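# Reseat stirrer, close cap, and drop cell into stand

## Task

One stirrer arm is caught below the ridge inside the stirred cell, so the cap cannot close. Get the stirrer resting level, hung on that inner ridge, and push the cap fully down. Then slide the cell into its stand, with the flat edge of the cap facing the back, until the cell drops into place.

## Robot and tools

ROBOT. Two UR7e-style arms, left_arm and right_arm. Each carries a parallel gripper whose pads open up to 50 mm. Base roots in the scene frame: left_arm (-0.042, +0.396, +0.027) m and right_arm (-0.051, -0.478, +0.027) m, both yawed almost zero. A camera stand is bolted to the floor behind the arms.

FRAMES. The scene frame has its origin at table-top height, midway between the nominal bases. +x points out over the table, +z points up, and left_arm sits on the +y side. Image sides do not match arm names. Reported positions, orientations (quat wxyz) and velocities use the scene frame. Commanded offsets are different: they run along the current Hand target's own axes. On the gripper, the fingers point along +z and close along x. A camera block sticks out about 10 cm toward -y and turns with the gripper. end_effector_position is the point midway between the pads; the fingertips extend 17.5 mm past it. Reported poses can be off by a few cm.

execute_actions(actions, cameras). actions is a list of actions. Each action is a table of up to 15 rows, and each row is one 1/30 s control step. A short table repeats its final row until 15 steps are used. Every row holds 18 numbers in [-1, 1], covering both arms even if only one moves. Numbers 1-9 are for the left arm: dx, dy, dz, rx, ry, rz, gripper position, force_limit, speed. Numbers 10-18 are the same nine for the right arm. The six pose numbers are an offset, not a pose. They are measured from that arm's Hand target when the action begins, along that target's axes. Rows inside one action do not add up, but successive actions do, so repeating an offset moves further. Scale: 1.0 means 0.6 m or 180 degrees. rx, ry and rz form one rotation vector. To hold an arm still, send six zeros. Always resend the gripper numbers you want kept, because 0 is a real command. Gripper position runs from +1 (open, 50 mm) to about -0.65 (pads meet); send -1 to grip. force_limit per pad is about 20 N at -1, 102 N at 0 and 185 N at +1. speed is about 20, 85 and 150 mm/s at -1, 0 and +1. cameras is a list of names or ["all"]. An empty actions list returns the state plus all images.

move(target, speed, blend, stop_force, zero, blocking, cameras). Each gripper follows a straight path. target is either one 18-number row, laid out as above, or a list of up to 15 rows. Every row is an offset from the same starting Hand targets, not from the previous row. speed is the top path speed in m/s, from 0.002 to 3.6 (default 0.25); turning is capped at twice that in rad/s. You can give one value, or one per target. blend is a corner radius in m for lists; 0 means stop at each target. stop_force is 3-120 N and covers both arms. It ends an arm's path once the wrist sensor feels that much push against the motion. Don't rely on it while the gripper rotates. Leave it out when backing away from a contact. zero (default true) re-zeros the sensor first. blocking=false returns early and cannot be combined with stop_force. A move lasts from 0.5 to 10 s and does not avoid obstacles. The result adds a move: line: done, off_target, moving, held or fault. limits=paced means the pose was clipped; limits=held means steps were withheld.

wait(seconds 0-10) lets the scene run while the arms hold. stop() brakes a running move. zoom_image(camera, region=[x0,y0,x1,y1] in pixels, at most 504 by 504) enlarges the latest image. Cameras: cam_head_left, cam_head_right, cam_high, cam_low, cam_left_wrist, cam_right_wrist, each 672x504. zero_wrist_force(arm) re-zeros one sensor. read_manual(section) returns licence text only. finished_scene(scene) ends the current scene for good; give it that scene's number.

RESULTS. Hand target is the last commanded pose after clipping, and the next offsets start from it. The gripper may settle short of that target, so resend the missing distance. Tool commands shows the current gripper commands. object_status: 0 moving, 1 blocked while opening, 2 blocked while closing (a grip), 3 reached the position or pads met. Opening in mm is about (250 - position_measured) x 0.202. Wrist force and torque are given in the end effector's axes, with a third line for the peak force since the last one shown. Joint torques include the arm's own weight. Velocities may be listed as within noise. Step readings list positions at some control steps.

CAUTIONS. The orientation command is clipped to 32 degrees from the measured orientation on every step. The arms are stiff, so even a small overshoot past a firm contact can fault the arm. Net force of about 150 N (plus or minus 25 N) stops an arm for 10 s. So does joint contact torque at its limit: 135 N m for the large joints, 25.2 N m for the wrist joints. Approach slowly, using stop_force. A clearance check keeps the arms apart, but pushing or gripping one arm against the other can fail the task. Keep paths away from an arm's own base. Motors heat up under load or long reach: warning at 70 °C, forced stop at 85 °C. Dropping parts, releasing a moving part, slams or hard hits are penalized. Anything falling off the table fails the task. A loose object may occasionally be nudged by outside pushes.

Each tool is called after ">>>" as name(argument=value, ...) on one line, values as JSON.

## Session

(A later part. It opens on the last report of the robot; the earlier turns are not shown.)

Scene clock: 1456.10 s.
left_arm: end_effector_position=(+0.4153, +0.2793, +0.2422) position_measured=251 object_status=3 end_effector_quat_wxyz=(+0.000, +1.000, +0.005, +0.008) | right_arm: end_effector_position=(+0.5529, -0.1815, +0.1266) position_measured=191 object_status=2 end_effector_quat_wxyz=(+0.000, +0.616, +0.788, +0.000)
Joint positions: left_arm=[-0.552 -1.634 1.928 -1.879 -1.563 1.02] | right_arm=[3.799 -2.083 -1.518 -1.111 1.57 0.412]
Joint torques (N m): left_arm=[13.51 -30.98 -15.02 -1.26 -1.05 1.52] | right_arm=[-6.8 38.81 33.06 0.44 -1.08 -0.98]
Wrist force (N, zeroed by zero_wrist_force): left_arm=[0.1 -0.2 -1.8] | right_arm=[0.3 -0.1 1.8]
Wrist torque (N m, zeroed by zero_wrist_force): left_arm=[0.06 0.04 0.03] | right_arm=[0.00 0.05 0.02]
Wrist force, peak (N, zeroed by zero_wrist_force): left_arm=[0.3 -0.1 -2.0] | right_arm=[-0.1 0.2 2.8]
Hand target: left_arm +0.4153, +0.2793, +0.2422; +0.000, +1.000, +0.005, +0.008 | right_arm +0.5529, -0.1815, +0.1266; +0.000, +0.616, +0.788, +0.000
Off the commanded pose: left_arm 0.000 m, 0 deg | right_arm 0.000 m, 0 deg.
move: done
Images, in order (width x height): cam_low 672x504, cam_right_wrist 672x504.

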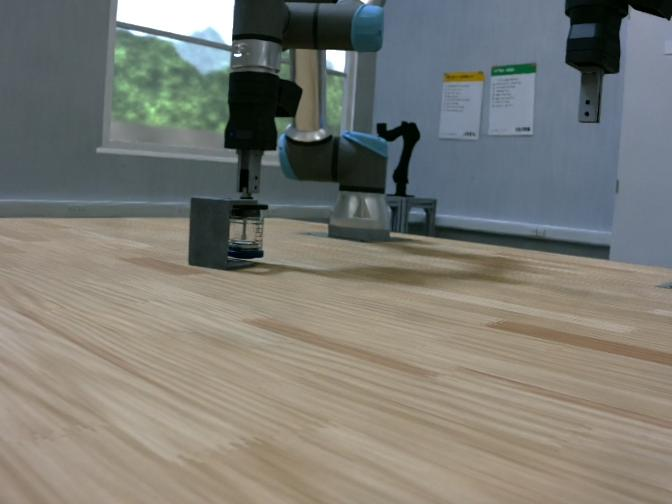

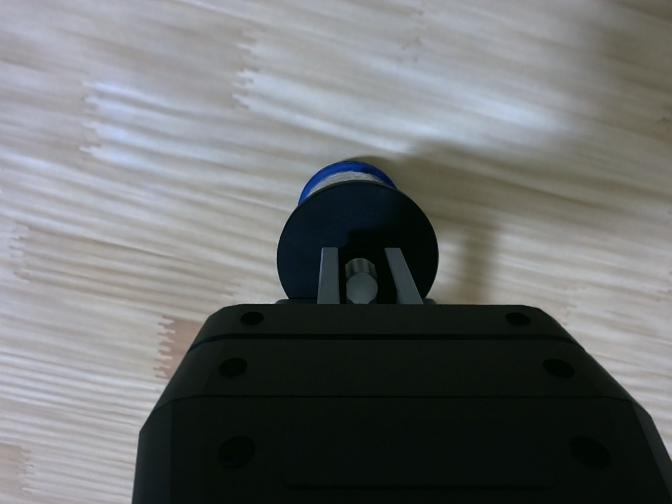

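>>> move(target=[0,0,0,0,0,0,-1,-0.9,0.5,0.0012,0.075,0,0,0,0,-1,-0.4,-1], speed=0.03, stop_force=4, cameras=["cam_right_wrist","cam_low"])

>>> zoom_image(camera="cam_low", region=[180, 160, 320, 300])

>>> zoom_image(camera="cam_right_wrist", region=[240, 130, 460, 310])

Scene clock: 1467.60 s.
left_arm: end_effector_position=(+0.4153, +0.2793, +0.2422) position_measured=251 object_status=3 end_effector_quat_wxyz=(+0.000, +1.000, +0.005, +0.008) | right_arm: end_effector_position=(+0.5964, -0.1699, +0.1267) position_measured=191 object_status=2 end_effector_quat_wxyz=(+0.000, +0.616, +0.788, +0.000)
Joint positions: left_arm=[-0.552 -1.634 1.928 -1.879 -1.563 1.02] | right_arm=[3.774 -2.181 -1.359 -1.172 1.57 0.388]
Joint torques (N m): left_arm=[13.54 -30.6 -15.69 -1.32 -1.12 1.52] | right_arm=[-7.67 42.63 33.11 0.5 0.57 -1.15]
Wrist force (N, zeroed by zero_wrist_force): left_arm=[0.1 -0.2 -1.6] | right_arm=[0.5 0.1 1.9]
Wrist torque (N m, zeroed by zero_wrist_force): left_arm=[0.05 0.03 0.03] | right_arm=[0.01 0.00 0.03]
Wrist force, peak (N, zeroed by zero_wrist_force): left_arm=[0.2 -0.4 -2.0] | right_arm=[0.2 0.1 3.1]
Hand target: left_arm +0.4153, +0.2793, +0.2422; +0.000, +1.000, +0.005, +0.008 | right_arm +0.5964, -0.1699, +0.1267; +0.000, +0.616, +0.788, +0.000
Off the commanded pose: left_arm 0.000 m, 0 deg | right_arm 0.000 m, 0 deg.
move: done
Images, in order (width x height): cam_low 672x504, cam_right_wrist 672x504.

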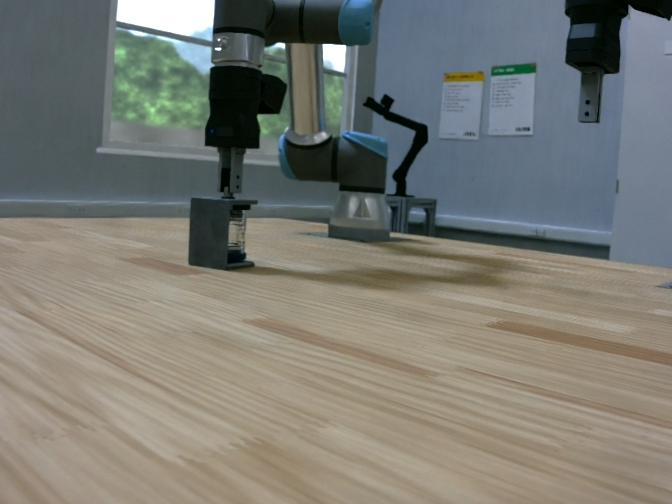

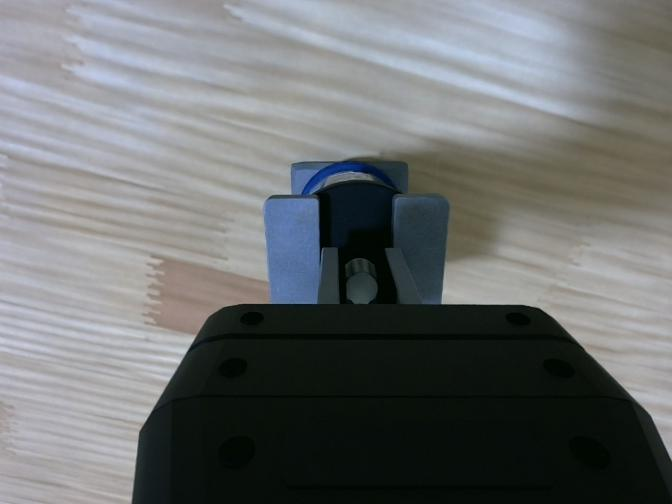

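Scaled by 3.600 from the camera's 672x504 image, which has a finer 960x720 frame.

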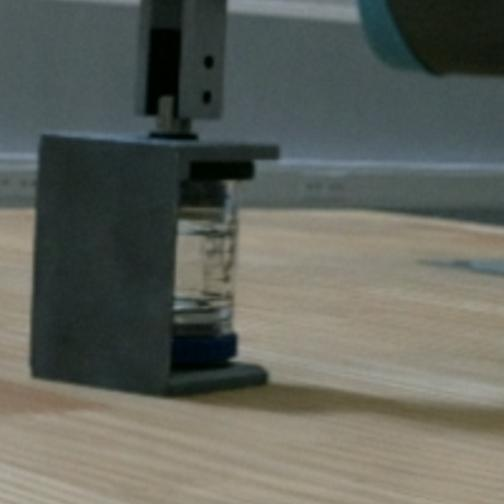

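Scaled by 2.291 from the camera's 672x504 image, which has a finer 960x720 frame.

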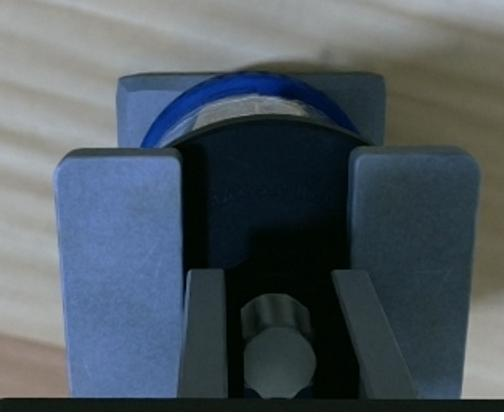

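>>> move(target=[0,0,0,0,0,0,-1,-0.9,0.5,0.0002,0.0095,0,0,0,0,-1,-0.4,-1], speed=0.01, stop_force=4)

>>> move(target=[0,0,0,0,0,0,-1,-0.9,0.5,0,0,0.02,0,0,0,-1,-0.4,-1], speed=0.005, stop_force=3, cameras=["cam_right_wrist","cam_low"])

>>> zoom_image(camera="cam_low", region=[180, 180, 270, 280])

>>> zoom_image(camera="cam_right_wrist", region=[240, 130, 460, 310])

Scene clock: 1484.80 s.
left_arm: end_effector_position=(+0.4153, +0.2793, +0.2422) position_measured=251 object_status=3 end_effector_quat_wxyz=(+0.000, +1.000, +0.005, +0.008) | right_arm: end_effector_position=(+0.6019, -0.1684, +0.1267) position_measured=191 object_status=2 end_effector_quat_wxyz=(+0.000, +0.616, +0.788, +0.000)
Joint positions: left_arm=[-0.552 -1.634 1.928 -1.879 -1.563 1.02] | right_arm=[3.771 -2.193 -1.338 -1.181 1.57 0.385]
Joint torques (N m): left_arm=[12.87 -31.04 -15.44 -1.4 -1.05 1.55] | right_arm=[-4.92 44.42 32.92 0.47 1.08 -1.21]
Wrist force (N, zeroed by zero_wrist_force): left_arm=[0.2 -0.3 -1.9] | right_arm=[0.2 0.0 2.1]
Wrist torque (N m, zeroed by zero_wrist_force): left_arm=[0.05 0.03 0.03] | right_arm=[0.01 0.06 0.03]
Wrist force, peak (N, zeroed by zero_wrist_force): left_arm=[0.0 -0.1 -2.1] | right_arm=[0.2 0.2 2.6]
Hand target: left_arm +0.4153, +0.2793, +0.2422; +0.000, +1.000, +0.005, +0.008 | right_arm +0.6019, -0.1684, +0.1267; +0.000, +0.616, +0.788, +0.000
Off the commanded pose: left_arm 0.000 m, 0 deg | right_arm 0.000 m, 0 deg.
move: done

Scene clock: 1486.90 s.
left_arm: end_effector_position=(+0.4153, +0.2793, +0.2422) position_measured=251 object_status=3 end_effector_quat_wxyz=(+0.000, +1.000, +0.005, +0.008) | right_arm: end_effector_position=(+0.6019, -0.1684, +0.1234) position_measured=191 object_status=2 end_effector_quat_wxyz=(+0.000, +0.616, +0.788, +0.000)
Joint positions: left_arm=[-0.552 -1.634 1.928 -1.879 -1.563 1.02] | right_arm=[3.771 -2.196 -1.342 -1.174 1.57 0.385]
Joint torques (N m): left_arm=[13.61 -31.37 -15.43 -1.38 -1.07 1.46] | right_arm=[-4.95 63.31 33.15 1 1.06 -1.14]
Wrist force (N, zeroed by zero_wrist_force): left_arm=[0.3 -0.2 -1.8] | right_arm=[0.6 -0.2 1.1]
Wrist torque (N m, zeroed by zero_wrist_force): left_arm=[0.06 0.01 0.03] | right_arm=[-0.02 0.03 0.02]
Wrist force, peak (N, zeroed by zero_wrist_force): left_arm=[-0.1 -0.1 -2.1] | right_arm=[0.0 0.5 -3.4]
Hand target: left_arm +0.4153, +0.2793, +0.2422; +0.000, +1.000, +0.005, +0.008 | right_arm +0.6019, -0.1684, +0.1234; +0.000, +0.616, +0.788, +0.000 (not the last commanded pose)
Off the commanded pose: left_arm 0.000 m, 0 deg | right_arm 0.009 m, 0 deg.
move: contact (right_arm)
Images, in order (width x height): cam_low 672x504, cam_right_wrist 672x504.

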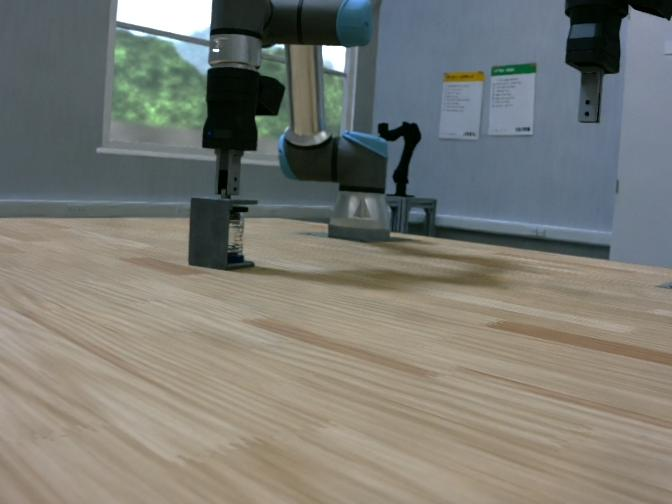

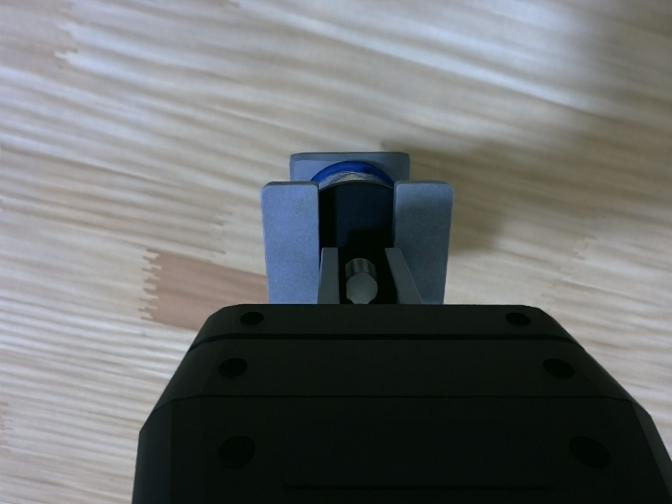

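Scaled by 5.040 from the camera's 672x504 image, which has a finer 960x720 frame.

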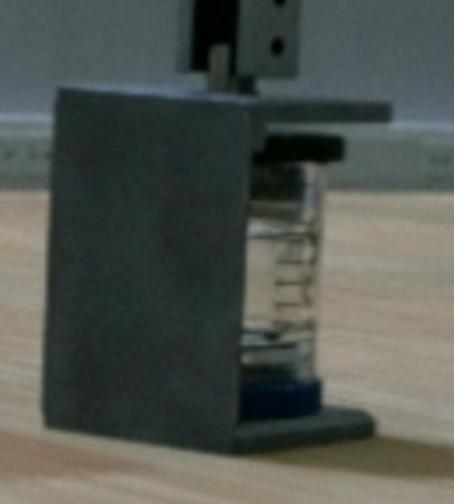

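Scaled by 2.291 from the camera's 672x504 image, which has a finer 960x720 frame.

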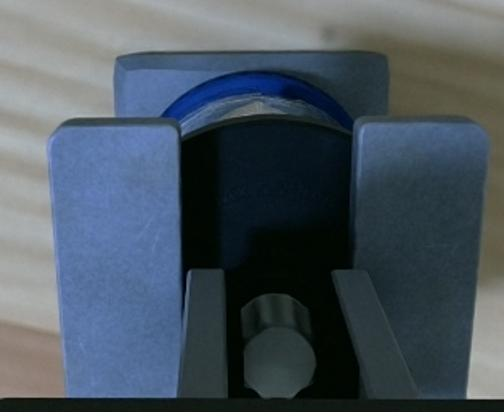

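>>> move(target=[[0,0,0,0,0,0,-1,-0.9,0.5,0,0,0.0008,0,0,0,-1,-0.4,-1],[0,0,0,0,0,0,-1,-0.9,0.5,0,0.0033,0.0008,0,0,0,-1,-0.4,-1]], speed=0.005)

>>> move(target=[0,0,0,0,0,0,-1,-0.9,0.5,0,-0.0067,0,0,0,0,-1,-0.4,-1], speed=0.005)

Scene clock: 1509.73 s.
left_arm: end_effector_position=(+0.4153, +0.2793, +0.2422) position_measured=251 object_status=3 end_effector_quat_wxyz=(+0.000, +1.000, +0.005, +0.008) | right_arm: end_effector_position=(+0.6038, -0.1680, +0.1229) position_measured=191 object_status=2 end_effector_quat_wxyz=(+0.000, +0.616, +0.788, +0.000) end_effector_velocity=(+0.001, +0.001, +0.000) end_effector_angular_velocity=(+0.001, +0.000, +0.000)
Joint positions: left_arm=[-0.552 -1.634 1.928 -1.879 -1.563 1.02] | right_arm=[3.77 -2.201 -1.335 -1.176 1.57 0.384]
Joint velocities: left_arm=[within noise] | right_arm=[0 -0.002 0.005 -0.002 0.001 0]
Joint torques (N m): left_arm=[13.37 -31.26 -15.77 -1.39 -1.11 1.44] | right_arm=[-7.29 29.23 25.31 -0.35 1 -1.05]
Wrist force (N, zeroed by zero_wrist_force): left_arm=[0.1 -0.3 -1.9] | right_arm=[0.5 -8.0 -20.5]
Wrist torque (N m, zeroed by zero_wrist_force): left_arm=[0.04 0.03 0.03] | right_arm=[-0.23 0.10 0.04]
Wrist force, peak (N, zeroed by zero_wrist_force): left_arm=[0.3 -0.2 -2.0] | right_arm=[0.5 -8.4 -21.9]
Hand target: left_arm +0.4153, +0.2793, +0.2422; +0.000, +1.000, +0.005, +0.008 | right_arm +0.6039, -0.1679, +0.1229; +0.000, +0.616, +0.788, +0.000
Off the commanded pose: left_arm 0.000 m, 0 deg | right_arm 0.000 m, 0 deg.
move: done

Scene clock: 1510.80 s.
left_arm: end_effector_position=(+0.4153, +0.2793, +0.2422) position_measured=251 object_status=3 end_effector_quat_wxyz=(+0.000, +1.000, +0.005, +0.008) | right_arm: end_effector_position=(+0.6001, -0.1689, +0.1230) position_measured=191 object_status=2 end_effector_quat_wxyz=(+0.000, +0.616, +0.788, +0.000)
Joint positions: left_arm=[-0.552 -1.634 1.928 -1.879 -1.563 1.02] | right_arm=[3.772 -2.192 -1.35 -1.17 1.57 0.386]
Joint torques (N m): left_arm=[13.17 -30.79 -15.86 -1.37 -1.06 1.49] | right_arm=[9.29 39.7 -2.4 0.59 1.13 1.35]
Wrist force (N, zeroed by zero_wrist_force): left_arm=[0.1 -0.1 -1.8] | right_arm=[-1.0 10.3 -31.1]
Wrist torque (N m, zeroed by zero_wrist_force): left_arm=[0.07 0.04 0.02] | right_arm=[0.10 0.04 -0.06]
Wrist force, peak (N, zeroed by zero_wrist_force): left_arm=[0.2 0.0 -2.1] | right_arm=[-1.0 10.3 -31.1]
Hand target: left_arm +0.4153, +0.2793, +0.2422; +0.000, +1.000, +0.005, +0.008 | right_arm +0.6000, -0.1689, +0.1229; +0.000, +0.616, +0.788, +0.000
Off the commanded pose: left_arm 0.000 m, 0 deg | right_arm 0.000 m, 0 deg.
move: done

>>> move(target=[[0,0,0,0,0,0,-1,-0.9,0.5,0,0,-0.002,0,0,0,-1,-0.4,-1],[0,0,0,0,0,0,-1,-0.9,0.5,0.0015,0.0017,-0.0005,0,0,0,-1,-0.4,-1],[0,0,0,0,0,0,-1,-0.9,0.5,0.0015,0.0033,-0.0005,0,0,0,-1,-0.4,-1]], speed=0.005)

>>> move(target=[0,0,0,0,0,0,-1,-0.9,0.5,0,0.0017,0,0,0,0,-1,-0.4,-1], speed=0.005)

>>> move(target=[0,0,0,0,0,0,-1,-0.9,0.5,0,0.0017,0,0,0,0,-1,-0.4,-1], speed=0.005)

>>> move(target=[0,0,0,0,0,0,-1,-0.9,0.5,0,0.0017,0,0,0,0,-1,-0.4,-1], speed=0.005)

Scene clock: 1553.30 s.
left_arm: end_effector_position=(+0.4153, +0.2793, +0.2422) position_measured=251 object_status=3 end_effector_quat_wxyz=(+0.000, +1.000, +0.005, +0.008) | right_arm: end_effector_position=(+0.6016, -0.1675, +0.1233) position_measured=191 object_status=2 end_effector_quat_wxyz=(+0.000, +0.616, +0.788, +0.000)
Joint positions: left_arm=[-0.552 -1.634 1.928 -1.879 -1.563 1.02] | right_arm=[3.773 -2.197 -1.342 -1.174 1.57 0.386]
Joint torques (N m): left_arm=[13.1 -31.29 -15.26 -1.27 -1.01 1.47] | right_arm=[-6 39.16 32.36 0.19 0.98 -1.11]
Wrist force (N, zeroed by zero_wrist_force): left_arm=[0.3 -0.4 -1.6] | right_arm=[-0.7 -1.8 -3.5]
Wrist torque (N m, zeroed by zero_wrist_force): left_arm=[0.03 0.01 0.03] | right_arm=[-0.08 0.10 -0.11]
Wrist force, peak (N, zeroed by zero_wrist_force): left_arm=[0.0 -0.3 -2.0] | right_arm=[-1.1 11.4 -34.6]
Hand target: left_arm +0.4153, +0.2793, +0.2422; +0.000, +1.000, +0.005, +0.008 | right_arm +0.6017, -0.1676, +0.1232; +0.000, +0.616, +0.788, +0.000
Off the commanded pose: left_arm 0.000 m, 0 deg | right_arm 0.000 m, 0 deg.
move: done

Scene clock: 1554.00 s.
left_arm: end_effector_position=(+0.4153, +0.2793, +0.2422) position_measured=251 object_status=3 end_effector_quat_wxyz=(+0.000, +1.000, +0.005, +0.008) | right_arm: end_effector_position=(+0.6026, -0.1673, +0.1232) position_measured=191 object_status=2 end_effector_quat_wxyz=(+0.000, +0.616, +0.788, +0.000)
Joint positions: left_arm=[-0.552 -1.634 1.928 -1.879 -1.563 1.02] | right_arm=[3.772 -2.199 -1.338 -1.175 1.57 0.385]
Joint torques (N m): left_arm=[13.04 -30.99 -15.68 -1.43 -0.98 1.36] | right_arm=[-7.2 40.1 31.9 0.19 1.17 -0.97]
Wrist force (N, zeroed by zero_wrist_force): left_arm=[0.2 -0.3 -2.0] | right_arm=[0.6 -1.7 -4.2]
Wrist torque (N m, zeroed by zero_wrist_force): left_arm=[0.04 0.02 0.03] | right_arm=[-0.01 0.10 -0.06]
Wrist force, peak (N, zeroed by zero_wrist_force): left_arm=[0.2 -0.3 -2.0] | right_arm=[-0.2 -1.8 -4.5]
Hand target: left_arm +0.4153, +0.2793, +0.2422; +0.000, +1.000, +0.005, +0.008 | right_arm +0.6027, -0.1673, +0.1232; +0.000, +0.616, +0.788, +0.000
Off the commanded pose: left_arm 0.000 m, 0 deg | right_arm 0.000 m, 0 deg.
move: done

Scene clock: 1554.70 s.
left_arm: end_effector_position=(+0.4153, +0.2793, +0.2422) position_measured=251 object_status=3 end_effector_quat_wxyz=(+0.000, +1.000, +0.005, +0.008) | right_arm: end_effector_position=(+0.6036, -0.1671, +0.1232) position_measured=191 object_status=2 end_effector_quat_wxyz=(+0.000, +0.616, +0.788, +0.000)
Joint positions: left_arm=[-0.552 -1.634 1.928 -1.879 -1.563 1.02] | right_arm=[3.772 -2.201 -1.334 -1.177 1.57 0.385]
Joint torques (N m): left_arm=[12.51 -31.09 -15.19 -1.35 -1.04 1.32] | right_arm=[-6.13 39.57 30.84 0.51 0.86 -1.34]
Wrist force (N, zeroed by zero_wrist_force): left_arm=[0.1 -0.2 -1.9] | right_arm=[0.2 -1.7 -3.7]
Wrist torque (N m, zeroed by zero_wrist_force): left_arm=[0.06 0.03 0.03] | right_arm=[-0.03 0.12 -0.03]
Wrist force, peak (N, zeroed by zero_wrist_force): left_arm=[0.2 -0.2 -2.0] | right_arm=[0.5 -1.7 -4.5]
Hand target: left_arm +0.4153, +0.2793, +0.2422; +0.000, +1.000, +0.005, +0.008 | right_arm +0.6036, -0.1671, +0.1232; +0.000, +0.616, +0.788, +0.000
Off the commanded pose: left_arm 0.000 m, 0 deg | right_arm 0.000 m, 0 deg.
move: done

Scene clock: 1555.40 s.
left_arm: end_effector_position=(+0.4153, +0.2793, +0.2422) position_measured=251 object_status=3 end_effector_quat_wxyz=(+0.000, +1.000, +0.005, +0.008) | right_arm: end_effector_position=(+0.6046, -0.1668, +0.1232) position_measured=191 object_status=2 end_effector_quat_wxyz=(+0.000, +0.616, +0.788, +0.000)
Joint positions: left_arm=[-0.552 -1.634 1.928 -1.879 -1.563 1.02] | right_arm=[3.771 -2.204 -1.33 -1.178 1.57 0.384]
Joint torques (N m): left_arm=[13.1 -30.74 -15.8 -1.42 -1 1.36] | right_arm=[-6.62 38.62 30.7 0.13 0.7 -1.2]
Wrist force (N, zeroed by zero_wrist_force): left_arm=[0.0 -0.2 -1.8] | right_arm=[-0.1 -2.1 -4.1]
Wrist torque (N m, zeroed by zero_wrist_force): left_arm=[0.05 0.05 0.03] | right_arm=[-0.07 0.18 0.01]
Wrist force, peak (N, zeroed by zero_wrist_force): left_arm=[0.1 -0.1 -2.0] | right_arm=[0.5 -2.2 -4.8]
Hand target: left_arm +0.4153, +0.2793, +0.2422; +0.000, +1.000, +0.005, +0.008 | right_arm +0.6046, -0.1668, +0.1232; +0.000, +0.616, +0.788, +0.000
Off the commanded pose: left_arm 0.000 m, 0 deg | right_arm 0.000 m, 0 deg.
move: done

>>> move(target=[0,0,0,0,0,0,-1,-0.9,0.5,0,0.01,0,0,0,0,-1,-0.4,-1], speed=0.005, stop_force=4, cameras=["cam_right_wrist","cam_low"])

>>> zoom_image(camera="cam_low", region=[180, 180, 270, 280])

>>> zoom_image(camera="cam_right_wrist", region=[240, 130, 460, 310])

Scene clock: 1567.70 s.
left_arm: end_effector_position=(+0.4153, +0.2793, +0.2422) position_measured=251 object_status=3 end_effector_quat_wxyz=(+0.000, +1.000, +0.005, +0.008) | right_arm: end_effector_position=(+0.6105, -0.1654, +0.1232) position_measured=191 object_status=2 end_effector_quat_wxyz=(+0.000, +0.616, +0.788, +0.000)
Joint positions: left_arm=[-0.552 -1.634 1.928 -1.879 -1.563 1.02] | right_arm=[3.768 -2.217 -1.307 -1.188 1.57 0.381]
Joint torques (N m): left_arm=[12.91 -30.98 -15.93 -1.28 -0.93 1.33] | right_arm=[-7.34 37.71 30.8 0.17 0.52 -1.13]
Wrist force (N, zeroed by zero_wrist_force): left_arm=[0.0 -0.3 -1.9] | right_arm=[0.2 -4.0 -8.6]
Wrist torque (N m, zeroed by zero_wrist_force): left_arm=[0.05 0.05 0.03] | right_arm=[-0.08 0.07 0.02]
Wrist force, peak (N, zeroed by zero_wrist_force): left_arm=[0.1 -0.3 -2.1] | right_arm=[0.2 -4.9 -10.4]
Hand target: left_arm +0.4153, +0.2793, +0.2422; +0.000, +1.000, +0.005, +0.008 | right_arm +0.6105, -0.1654, +0.1232; +0.000, +0.616, +0.788, +0.000
Off the commanded pose: left_arm 0.000 m, 0 deg | right_arm 0.000 m, 0 deg.
move: done
Images, in order (width x height): cam_low 672x504, cam_right_wrist 672x504.

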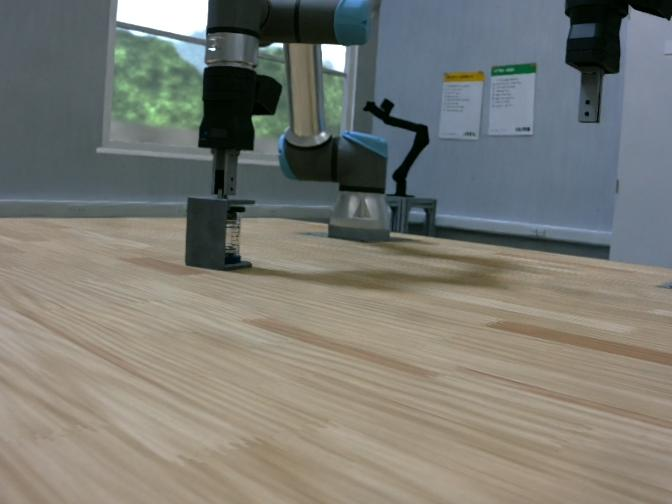

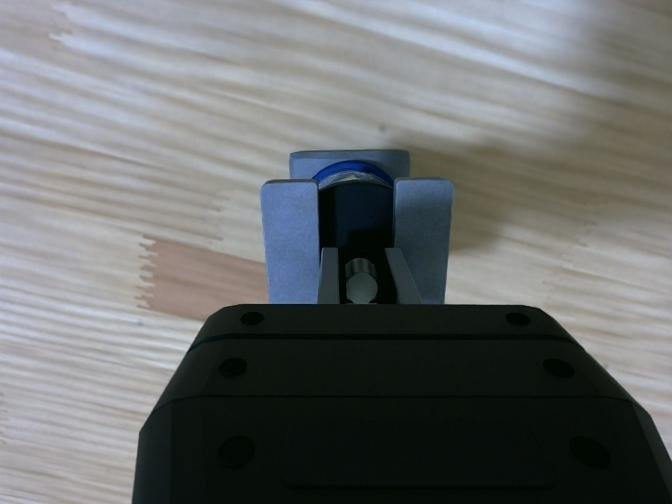

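Scaled by 5.040 from the camera's 672x504 image, which has a finer 960x720 frame.

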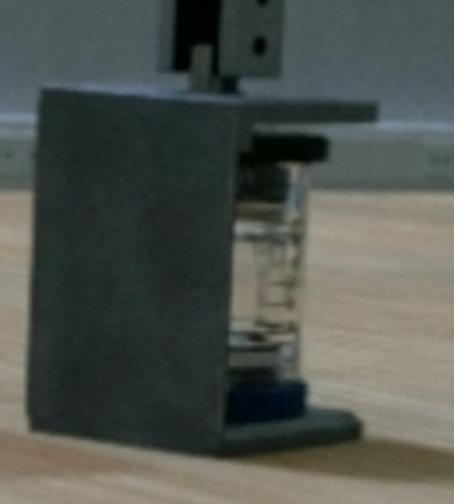

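Scaled by 2.291 from the camera's 672x504 image, which has a finer 960x720 frame.

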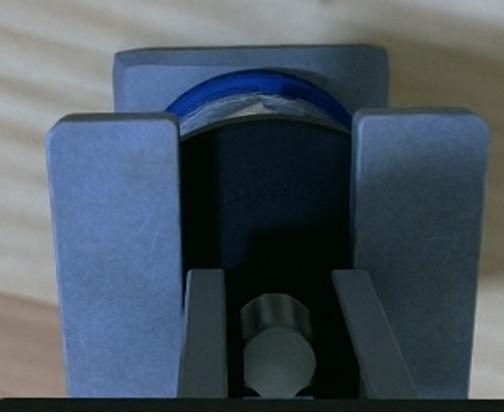

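>>> move(target=[[0,0,0,0,0,0,-1,-0.9,0.5,0,0,-0.0015,0,0,0,-1,-0.4,-1],[0,0,0,0,0,0,-1,-0.9,0.5,-0.0023,0,-0.0015,0,0,0,-1,-0.4,-1],[0,0,0,0,0,0,-1,-0.9,0.5,-0.0023,0.0025,-0.0015,0,0,0,-1,-0.4,-1]], speed=0.01)

>>> move(target=[0,0,0,0,0,0,-1,-0.9,0.5,0,0,0.005,0,0,0,-1,-0.4,-1], speed=0.004, stop_force=3, cameras=["cam_right_wrist","cam_low"])

>>> zoom_image(camera="cam_right_wrist", region=[240, 130, 460, 310])

Scene clock: 1597.97 s.
left_arm: end_effector_position=(+0.4153, +0.2793, +0.2422) position_measured=251 object_status=3 end_effector_quat_wxyz=(+0.000, +1.000, +0.005, +0.008) | right_arm: end_effector_position=(+0.6122, -0.1664, +0.1242) position_measured=191 object_status=2 end_effector_quat_wxyz=(+0.000, +0.616, +0.788, +0.000)
Joint positions: left_arm=[-0.552 -1.634 1.928 -1.879 -1.563 1.02] | right_arm=[3.765 -2.219 -1.302 -1.192 1.57 0.379]
Joint torques (N m): left_arm=[12.92 -30.77 -15.59 -1.41 -0.89 1.29] | right_arm=[-5.75 45.91 34.68 0.3 1.15 -1.04]
Wrist force (N, zeroed by zero_wrist_force): left_arm=[0.1 -0.1 -1.7] | right_arm=[0.4 -0.5 1.9]
Wrist torque (N m, zeroed by zero_wrist_force): left_arm=[0.07 0.05 0.03] | right_arm=[-0.02 0.04 0.02]
Wrist force, peak (N, zeroed by zero_wrist_force): left_arm=[0.2 -0.3 -2.0] | right_arm=[0.1 -4.4 -9.2]
Hand target: left_arm +0.4153, +0.2793, +0.2422; +0.000, +1.000, +0.005, +0.008 | right_arm +0.6122, -0.1664, +0.1241; +0.000, +0.616, +0.788, +0.000
Off the commanded pose: left_arm 0.000 m, 0 deg | right_arm 0.000 m, 0 deg.
move: done

Scene clock: 1598.87 s.
left_arm: end_effector_position=(+0.4153, +0.2793, +0.2422) position_measured=251 object_status=3 end_effector_quat_wxyz=(+0.000, +1.000, +0.005, +0.008) | right_arm: end_effector_position=(+0.6123, -0.1663, +0.1233) position_measured=191 object_status=2 end_effector_quat_wxyz=(+0.000, +0.616, +0.788, +0.000)
Joint positions: left_arm=[-0.552 -1.634 1.928 -1.879 -1.563 1.02] | right_arm=[3.765 -2.22 -1.302 -1.19 1.57 0.379]
Joint torques (N m): left_arm=[13.05 -31.32 -15.58 -1.29 -1.03 1.3] | right_arm=[-5.48 57.87 31.38 -0.19 1.24 -0.98]
Wrist force (N, zeroed by zero_wrist_force): left_arm=[0.2 -0.2 -1.9] | right_arm=[-0.3 -0.1 -3.6]
Wrist torque (N m, zeroed by zero_wrist_force): left_arm=[0.06 0.03 0.03] | right_arm=[-0.01 0.13 0.02]
Wrist force, peak (N, zeroed by zero_wrist_force): left_arm=[-0.1 -0.3 -2.0] | right_arm=[-0.5 -1.9 -4.5]
Hand target: left_arm +0.4153, +0.2793, +0.2422; +0.000, +1.000, +0.005, +0.008 | right_arm +0.6123, -0.1663, +0.1234; +0.000, +0.616, +0.788, +0.000 (not the last commanded pose)
Off the commanded pose: left_arm 0.000 m, 0 deg | right_arm 0.002 m, 0 deg.
move: contact (right_arm)
Images, in order (width x height): cam_low 672x504, cam_right_wrist 672x504.

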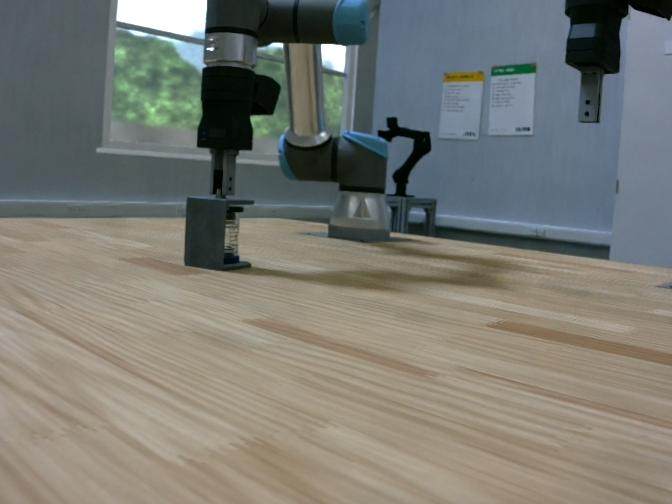

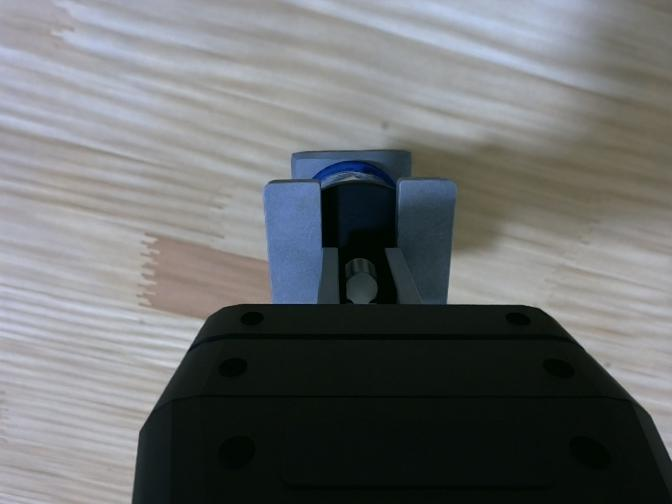

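Scaled by 2.291 from the camera's 672x504 image, which has a finer 960x720 frame.

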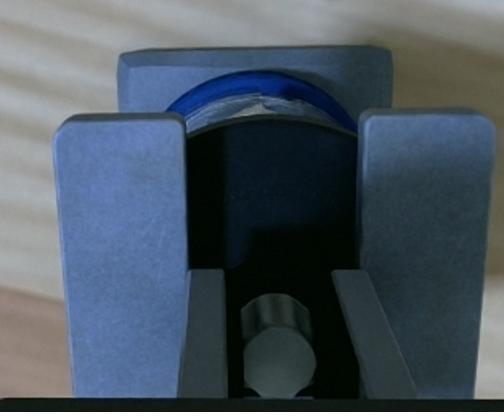

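>>> move(target=[0,0,0,0,0,0,-1,-0.9,0.5,0,0,-0.0007,0,0,0,0.34,-0.4,-0.5], speed=0.01)

>>> move(target=[[0,0,0,0,0,0,-1,-0.9,0.5,0,0,-0.0333,0,0,0,0.34,-0.4,-0.5],[0,0,0,0,0,0,-1,-0.9,0.5,0,0,-0.0333,0,0,-0.5059,0.34,-0.4,-0.5]], speed=0.25, cameras=["cam_right_wrist","cam_low"])

>>> zoom_image(camera="cam_right_wrist", region=[210, 100, 470, 310])

>>> zoom_image(camera="cam_low", region=[180, 180, 270, 280])

Scene clock: 1643.47 s.
left_arm: end_effector_position=(+0.4153, +0.2793, +0.2422) position_measured=251 object_status=3 end_effector_quat_wxyz=(+0.000, +1.000, +0.005, +0.008) | right_arm: end_effector_position=(+0.6123, -0.1663, +0.1238) position_measured=101 object_status=3 end_effector_quat_wxyz=(+0.000, +0.616, +0.788, +0.000)
Joint positions: left_arm=[-0.552 -1.634 1.928 -1.879 -1.563 1.02] | right_arm=[3.765 -2.219 -1.302 -1.191 1.57 0.379]
Joint torques (N m): left_arm=[13.24 -31.09 -16.01 -1.43 -0.96 1.24] | right_arm=[0.65 63.58 33 0.27 1.03 -0.81]
Wrist force (N, zeroed by zero_wrist_force): left_arm=[0.0 -0.1 -1.8] | right_arm=[0.5 -0.1 0.0]
Wrist torque (N m, zeroed by zero_wrist_force): left_arm=[0.08 0.06 0.03] | right_arm=[-0.01 0.00 0.02]
Wrist force, peak (N, zeroed by zero_wrist_force): left_arm=[0.1 -0.3 -2.1] | right_arm=[0.4 -0.4 -2.9]
Hand target: left_arm +0.4153, +0.2793, +0.2422; +0.000, +1.000, +0.005, +0.008 | right_arm +0.6123, -0.1663, +0.1238; +0.000, +0.616, +0.788, +0.000
Off the commanded pose: left_arm 0.000 m, 0 deg | right_arm 0.000 m, 0 deg.
move: done

Scene clock: 1648.07 s.
left_arm: end_effector_position=(+0.4153, +0.2793, +0.2422) position_measured=251 object_status=3 end_effector_quat_wxyz=(+0.000, +1.000, +0.005, +0.008) | right_arm: end_effector_position=(+0.6123, -0.1663, +0.1439) position_measured=101 object_status=3 end_effector_quat_wxyz=(+0.000, -0.131, +0.991, +0.000)
Joint positions: left_arm=[-0.552 -1.634 1.928 -1.879 -1.563 1.02] | right_arm=[3.765 -2.202 -1.276 -1.233 1.57 -1.21]
Joint torques (N m): left_arm=[12.7 -30.97 -16.19 -1.44 -0.96 1.26] | right_arm=[-7.81 43.29 32.67 0.22 2.13 -1.4]
Wrist force (N, zeroed by zero_wrist_force): left_arm=[-0.1 -0.3 -1.9] | right_arm=[0.0 0.0 0.1]
Wrist torque (N m, zeroed by zero_wrist_force): left_arm=[0.05 0.06 0.03] | right_arm=[0.00 0.07 0.02]
Wrist force, peak (N, zeroed by zero_wrist_force): left_arm=[0.1 -0.4 -2.2] | right_arm=[0.5 -0.5 -0.4]
Hand target: left_arm +0.4153, +0.2793, +0.2422; +0.000, +1.000, +0.005, +0.008 | right_arm +0.6123, -0.1663, +0.1438; +0.000, -0.131, +0.991, +0.000
Off the commanded pose: left_arm 0.000 m, 0 deg | right_arm 0.000 m, 0 deg.
move: done
Images, in order (width x height): cam_low 672x504, cam_right_wrist 672x504.

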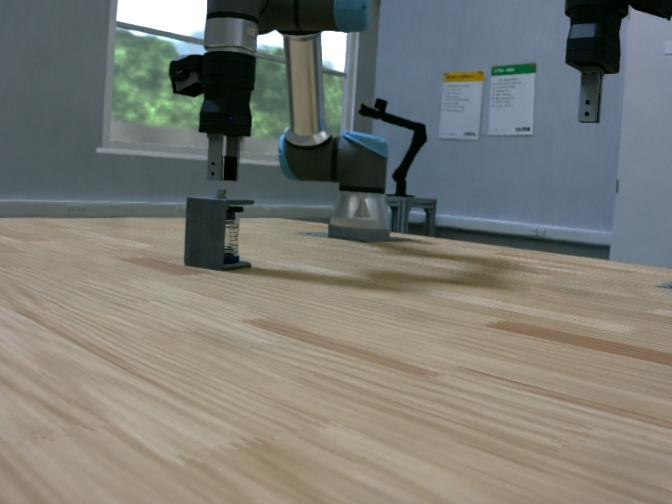

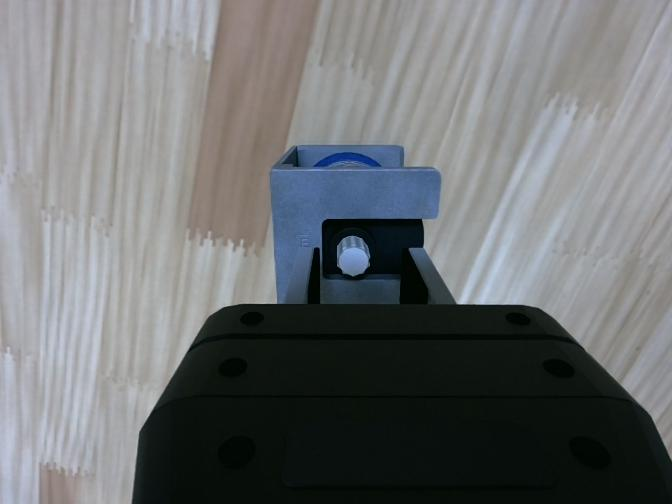

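Scaled by 1.938 from the camera's 672x504 image, which has a finer 960x720 frame.

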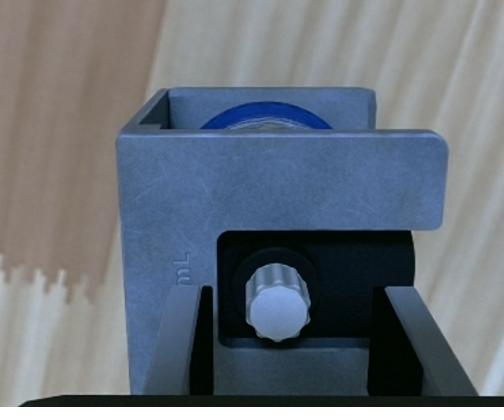

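Scaled by 5.040 from the camera's 672x504 image, which has a finer 960x720 frame.

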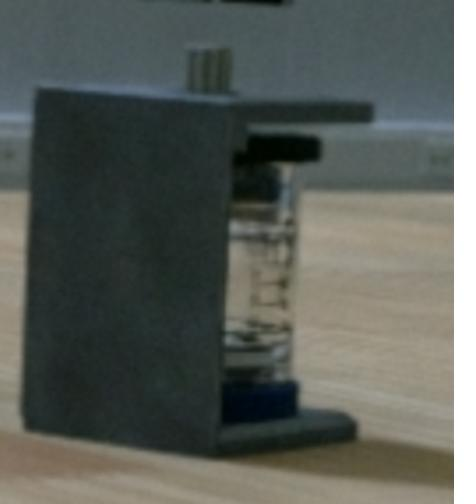

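>>> move(target=[[0,0,0,0,0,0,-1,-0.9,0.5,-0.0037,-0.001,0,0,0,0,0.34,-0.4,-0.5],[0,0,0,0,0,0,-1,-0.9,0.5,-0.0037,-0.001,0.0333,0,0,0,0.34,-0.4,-0.5]], speed=0.06)

>>> move(target=[0,0,0,0,0,0,-1,-0.9,0.5,0,0,0,0,0,0,-0.2375,-0.9,-1], cameras=["cam_right_wrist"])

>>> zoom_image(camera="cam_right_wrist", region=[210, 100, 470, 310])

Scene clock: 1671.90 s.
left_arm: end_effector_position=(+0.4153, +0.2793, +0.2422) position_measured=251 object_status=3 end_effector_quat_wxyz=(+0.000, +1.000, +0.005, +0.008) | right_arm: end_effector_position=(+0.6146, -0.1663, +0.1240) position_measured=101 object_status=3 end_effector_quat_wxyz=(+0.000, -0.131, +0.991, +0.000)
Joint positions: left_arm=[-0.552 -1.634 1.928 -1.879 -1.563 1.02] | right_arm=[3.763 -2.224 -1.293 -1.195 1.57 -1.212]
Joint torques (N m): left_arm=[12.82 -31.33 -16.19 -1.45 -0.98 1.24] | right_arm=[-7.15 43.25 14.55 5.68 1.94 -0.99]
Wrist force (N, zeroed by zero_wrist_force): left_arm=[0.0 -0.2 -1.8] | right_arm=[0.2 0.0 -0.2]
Wrist torque (N m, zeroed by zero_wrist_force): left_arm=[0.06 0.05 0.03] | right_arm=[-0.01 0.04 0.02]
Wrist force, peak (N, zeroed by zero_wrist_force): left_arm=[0.3 -0.2 -2.1] | right_arm=[0.8 0.2 -0.1]
Hand target: left_arm +0.4153, +0.2793, +0.2422; +0.000, +1.000, +0.005, +0.008 | right_arm +0.6146, -0.1663, +0.1238; +0.000, -0.131, +0.991, +0.000
Off the commanded pose: left_arm 0.000 m, 0 deg | right_arm 0.000 m, 0 deg.
move: done

Scene clock: 1673.00 s.
left_arm: end_effector_position=(+0.4153, +0.2793, +0.2422) position_measured=251 object_status=3 end_effector_quat_wxyz=(+0.000, +1.000, +0.005, +0.008) | right_arm: end_effector_position=(+0.6146, -0.1663, +0.1238) position_measured=186 object_status=2 end_effector_quat_wxyz=(+0.000, -0.131, +0.991, +0.000)
Joint positions: left_arm=[-0.552 -1.634 1.928 -1.879 -1.563 1.02] | right_arm=[3.763 -2.224 -1.293 -1.194 1.57 -1.212]
Joint torques (N m): left_arm=[13.19 -31.03 -16.23 -1.56 -0.92 1.27] | right_arm=[-5.79 42.91 15.58 5.6 0.58 -0.99]
Wrist force (N, zeroed by zero_wrist_force): left_arm=[0.2 -0.4 -2.1] | right_arm=[0.2 0.1 -0.2]
Wrist torque (N m, zeroed by zero_wrist_force): left_arm=[0.04 0.01 0.03] | right_arm=[0.01 0.05 0.02]
Wrist force, peak (N, zeroed by zero_wrist_force): left_arm=[0.2 -0.4 -2.1] | right_arm=[0.9 0.0 -0.4]
Hand target: left_arm +0.4153, +0.2793, +0.2422; +0.000, +1.000, +0.005, +0.008 | right_arm +0.6146, -0.1663, +0.1238; +0.000, -0.131, +0.991, +0.000
Off the commanded pose: left_arm 0.000 m, 0 deg | right_arm 0.000 m, 0 deg.
move: done
Images, in order (width x height): cam_right_wrist 672x504.

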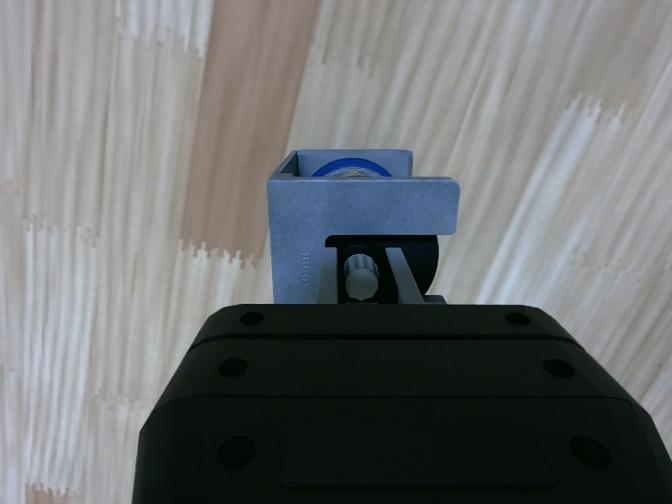

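Scaled by 1.938 from the camera's 672x504 image, which has a finer 960x720 frame.

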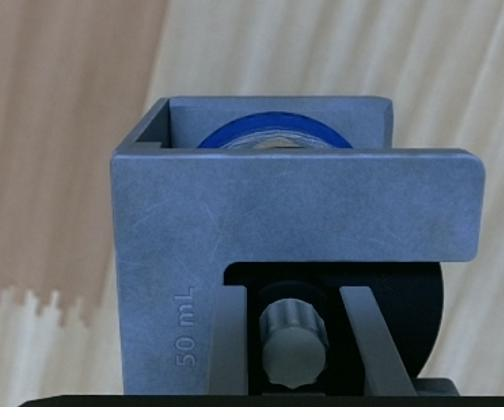

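>>> move(target=[0,0,0,0,0,0,-1,-0.9,0.5,0,0,0,0,0,0,-0.19,-0.9,-1])

>>> move(target=[0,0,0,0,0,0,-1,-0.9,0.5,0.0025,0,0,0,0,0,-0.19,-0.9,-1], speed=0.005, cameras=["cam_right_wrist"])

>>> zoom_image(camera="cam_right_wrist", region=[210, 100, 470, 310])

Scene clock: 1683.53 s.
left_arm: end_effector_position=(+0.4153, +0.2793, +0.2422) position_measured=251 object_status=3 end_effector_quat_wxyz=(+0.000, +1.000, +0.005, +0.008) | right_arm: end_effector_position=(+0.6146, -0.1663, +0.1238) position_measured=181 object_status=3 end_effector_quat_wxyz=(+0.000, -0.131, +0.991, +0.000)
Joint positions: left_arm=[-0.552 -1.634 1.928 -1.879 -1.563 1.02] | right_arm=[3.763 -2.224 -1.293 -1.194 1.57 -1.212]
Joint torques (N m): left_arm=[12.95 -31.3 -16.39 -1.42 -0.93 1.16] | right_arm=[-5.26 44.79 22 1.46 -1.24 -1.09]
Wrist force (N, zeroed by zero_wrist_force): left_arm=[-0.3 -0.3 -1.7] | right_arm=[0.2 0.0 0.0]
Wrist torque (N m, zeroed by zero_wrist_force): left_arm=[0.05 0.09 0.03] | right_arm=[-0.01 0.06 0.01]
Wrist force, peak (N, zeroed by zero_wrist_force): left_arm=[0.0 -0.3 -2.1] | right_arm=[0.8 0.1 -0.2]
Hand target: left_arm +0.4153, +0.2793, +0.2422; +0.000, +1.000, +0.005, +0.008 | right_arm +0.6146, -0.1663, +0.1238; +0.000, -0.131, +0.991, +0.000
Off the commanded pose: left_arm 0.000 m, 0 deg | right_arm 0.000 m, 0 deg.
move: done

Scene clock: 1684.23 s.
left_arm: end_effector_position=(+0.4153, +0.2793, +0.2422) position_measured=251 object_status=3 end_effector_quat_wxyz=(+0.000, +1.000, +0.005, +0.008) | right_arm: end_effector_position=(+0.6132, -0.1667, +0.1238) position_measured=181 object_status=3 end_effector_quat_wxyz=(+0.000, -0.131, +0.991, +0.000)
Joint positions: left_arm=[-0.552 -1.634 1.928 -1.879 -1.563 1.02] | right_arm=[3.764 -2.221 -1.299 -1.192 1.57 -1.212]
Joint torques (N m): left_arm=[12.98 -31.02 -16.09 -1.47 -0.88 1.23] | right_arm=[7.61 64.65 14.57 5.73 -0.96 1.46]
Wrist force (N, zeroed by zero_wrist_force): left_arm=[0.4 -0.1 -1.7] | right_arm=[0.4 0.1 1.2]
Wrist torque (N m, zeroed by zero_wrist_force): left_arm=[0.07 -0.02 0.03] | right_arm=[0.00 -0.05 -0.02]
Wrist force, peak (N, zeroed by zero_wrist_force): left_arm=[0.2 -0.3 -1.9] | right_arm=[0.1 -0.1 2.1]
Hand target: left_arm +0.4153, +0.2793, +0.2422; +0.000, +1.000, +0.005, +0.008 | right_arm +0.6131, -0.1667, +0.1238; +0.000, -0.131, +0.991, +0.000
Off the commanded pose: left_arm 0.000 m, 0 deg | right_arm 0.000 m, 0 deg.
move: done
Images, in order (width x height): cam_right_wrist 672x504.

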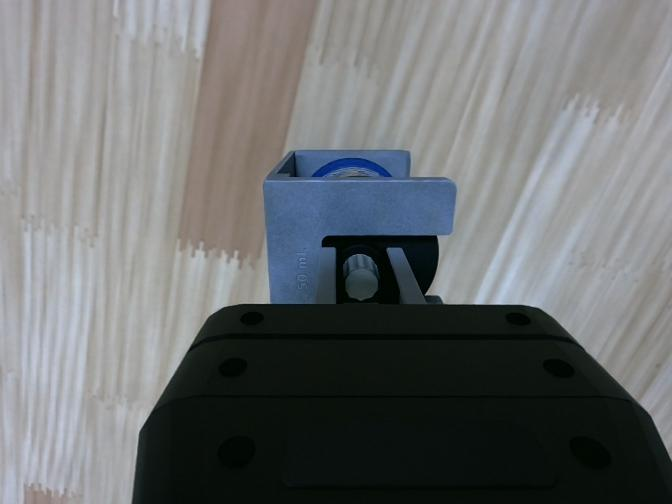

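Scaled by 1.938 from the camera's 672x504 image, which has a finer 960x720 frame.

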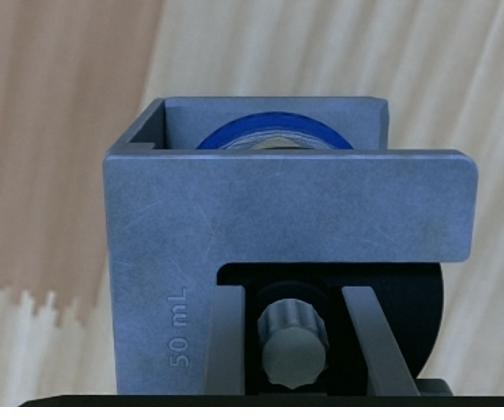

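>>> move(target=[0,0,0,0,0,0,-1,-0.9,0.5,0,0,0,0,0,0,-1,-0.6,-1])

>>> move(target=[[0,0,0,0,0,0,-1,-0.9,0.5,0,0,-0.0017,0,0,0,-1,-0.6,-1],[0,0,0,0,0,0,-1,-0.9,0.5,-0.0027,0.0012,-0.0017,0,0,0,-1,-0.6,-1]], speed=0.01)

>>> move(target=[0,0,0,0,0,0,-1,-0.9,0.5,0,0,0.005,0,0,0,-1,-0.6,-1], speed=0.004, stop_force=3)

>>> move(target=[0,0,0,0,0,0,-1,-0.9,0.5,0.006,0,0,0,0,0,-1,-0.6,-1], speed=0.004, stop_force=6)

Scene clock: 1720.60 s.
left_arm: end_effector_position=(+0.4153, +0.2793, +0.2422) position_measured=251 object_status=3 end_effector_quat_wxyz=(+0.000, +1.000, +0.005, +0.008) | right_arm: end_effector_position=(+0.6131, -0.1667, +0.1238) position_measured=189 object_status=2 end_effector_quat_wxyz=(+0.000, -0.131, +0.991, +0.000)
Joint positions: left_arm=[-0.552 -1.634 1.928 -1.879 -1.563 1.02] | right_arm=[3.764 -2.221 -1.299 -1.192 1.57 -1.212]
Joint torques (N m): left_arm=[12.7 -31.32 -15.84 -1.43 -0.89 1.21] | right_arm=[8.71 64.85 15.31 5.93 -1.1 1.45]
Wrist force (N, zeroed by zero_wrist_force): left_arm=[0.3 -0.1 -1.6] | right_arm=[0.0 -0.2 1.4]
Wrist torque (N m, zeroed by zero_wrist_force): left_arm=[0.07 0.00 0.03] | right_arm=[-0.03 0.02 -0.03]
Wrist force, peak (N, zeroed by zero_wrist_force): left_arm=[0.1 -0.2 -2.0] | right_arm=[0.2 -0.2 1.7]
Hand target: left_arm +0.4153, +0.2793, +0.2422; +0.000, +1.000, +0.005, +0.008 | right_arm +0.6131, -0.1667, +0.1238; +0.000, -0.131, +0.991, +0.000
Off the commanded pose: left_arm 0.000 m, 0 deg | right_arm 0.000 m, 0 deg.
move: done

Scene clock: 1721.63 s.
left_arm: end_effector_position=(+0.4153, +0.2793, +0.2422) position_measured=251 object_status=3 end_effector_quat_wxyz=(+0.000, +1.000, +0.005, +0.008) | right_arm: end_effector_position=(+0.6145, -0.1656, +0.1249) position_measured=189 object_status=2 end_effector_quat_wxyz=(+0.000, -0.131, +0.991, +0.000)
Joint positions: left_arm=[-0.552 -1.634 1.928 -1.879 -1.563 1.02] | right_arm=[3.764 -2.224 -1.292 -1.197 1.57 -1.212]
Joint torques (N m): left_arm=[13.1 -31.01 -16.34 -1.48 -0.91 1.2] | right_arm=[7.77 45.97 33.28 0.37 -1.08 1.37]
Wrist force (N, zeroed by zero_wrist_force): left_arm=[0.0 -0.4 -1.8] | right_arm=[0.8 -0.1 2.7]
Wrist torque (N m, zeroed by zero_wrist_force): left_arm=[0.03 0.05 0.03] | right_arm=[0.01 -0.02 -0.05]
Wrist force, peak (N, zeroed by zero_wrist_force): left_arm=[0.1 0.0 -2.0] | right_arm=[0.8 -0.1 2.7]
Hand target: left_arm +0.4153, +0.2793, +0.2422; +0.000, +1.000, +0.005, +0.008 | right_arm +0.6145, -0.1656, +0.1248; +0.000, -0.131, +0.991, +0.000
Off the commanded pose: left_arm 0.000 m, 0 deg | right_arm 0.000 m, 0 deg.
move: done

Scene clock: 1722.60 s.
left_arm: end_effector_position=(+0.4153, +0.2793, +0.2422) position_measured=251 object_status=3 end_effector_quat_wxyz=(+0.000, +1.000, +0.005, +0.008) | right_arm: end_effector_position=(+0.6145, -0.1656, +0.1236) position_measured=189 object_status=2 end_effector_quat_wxyz=(+0.000, -0.131, +0.991, +0.000)
Joint positions: left_arm=[-0.552 -1.634 1.928 -1.879 -1.563 1.02] | right_arm=[3.764 -2.225 -1.293 -1.194 1.57 -1.212]
Joint torques (N m): left_arm=[12.88 -31.34 -16.48 -1.47 -0.86 1.19] | right_arm=[8.55 54.29 30.24 -0.24 -1.14 1.33]
Wrist force (N, zeroed by zero_wrist_force): left_arm=[0.0 -0.1 -1.7] | right_arm=[0.9 -0.3 -6.6]
Wrist torque (N m, zeroed by zero_wrist_force): left_arm=[0.07 0.05 0.03] | right_arm=[-0.04 0.00 -0.04]
Wrist force, peak (N, zeroed by zero_wrist_force): left_arm=[0.0 -0.3 -2.0] | right_arm=[2.1 -0.2 -6.9]
Hand target: left_arm +0.4153, +0.2793, +0.2422; +0.000, +1.000, +0.005, +0.008 | right_arm +0.6145, -0.1656, +0.1237; +0.000, -0.131, +0.991, +0.000 (not the last commanded pose)
Off the commanded pose: left_arm 0.000 m, 0 deg | right_arm 0.002 m, 0 deg.
move: contact (right_arm)

Scene clock: 1724.33 s.
left_arm: end_effector_position=(+0.4153, +0.2793, +0.2422) position_measured=251 object_status=3 end_effector_quat_wxyz=(+0.000, +1.000, +0.005, +0.008) | right_arm: end_effector_position=(+0.6111, -0.1665, +0.1237) position_measured=189 object_status=2 end_effector_quat_wxyz=(+0.000, -0.131, +0.991, +0.000)
Joint positions: left_arm=[-0.552 -1.634 1.928 -1.879 -1.563 1.02] | right_arm=[3.766 -2.217 -1.306 -1.189 1.57 -1.21]
Joint torques (N m): left_arm=[13.1 -31.09 -16.37 -1.46 -0.92 1.12] | right_arm=[8.4 61.91 11.49 5.24 -1.05 1.31]
Wrist force (N, zeroed by zero_wrist_force): left_arm=[-0.1 -0.1 -1.5] | right_arm=[-1.4 -0.4 -2.7]
Wrist torque (N m, zeroed by zero_wrist_force): left_arm=[0.06 0.06 0.02] | right_arm=[-0.05 0.03 -0.11]
Wrist force, peak (N, zeroed by zero_wrist_force): left_arm=[0.0 -0.2 -2.1] | right_arm=[0.6 -0.3 -6.3]
Hand target: left_arm +0.4153, +0.2793, +0.2422; +0.000, +1.000, +0.005, +0.008 | right_arm +0.6111, -0.1665, +0.1237; +0.000, -0.131, +0.991, +0.000
Off the commanded pose: left_arm 0.000 m, 0 deg | right_arm 0.000 m, 0 deg.
move: done


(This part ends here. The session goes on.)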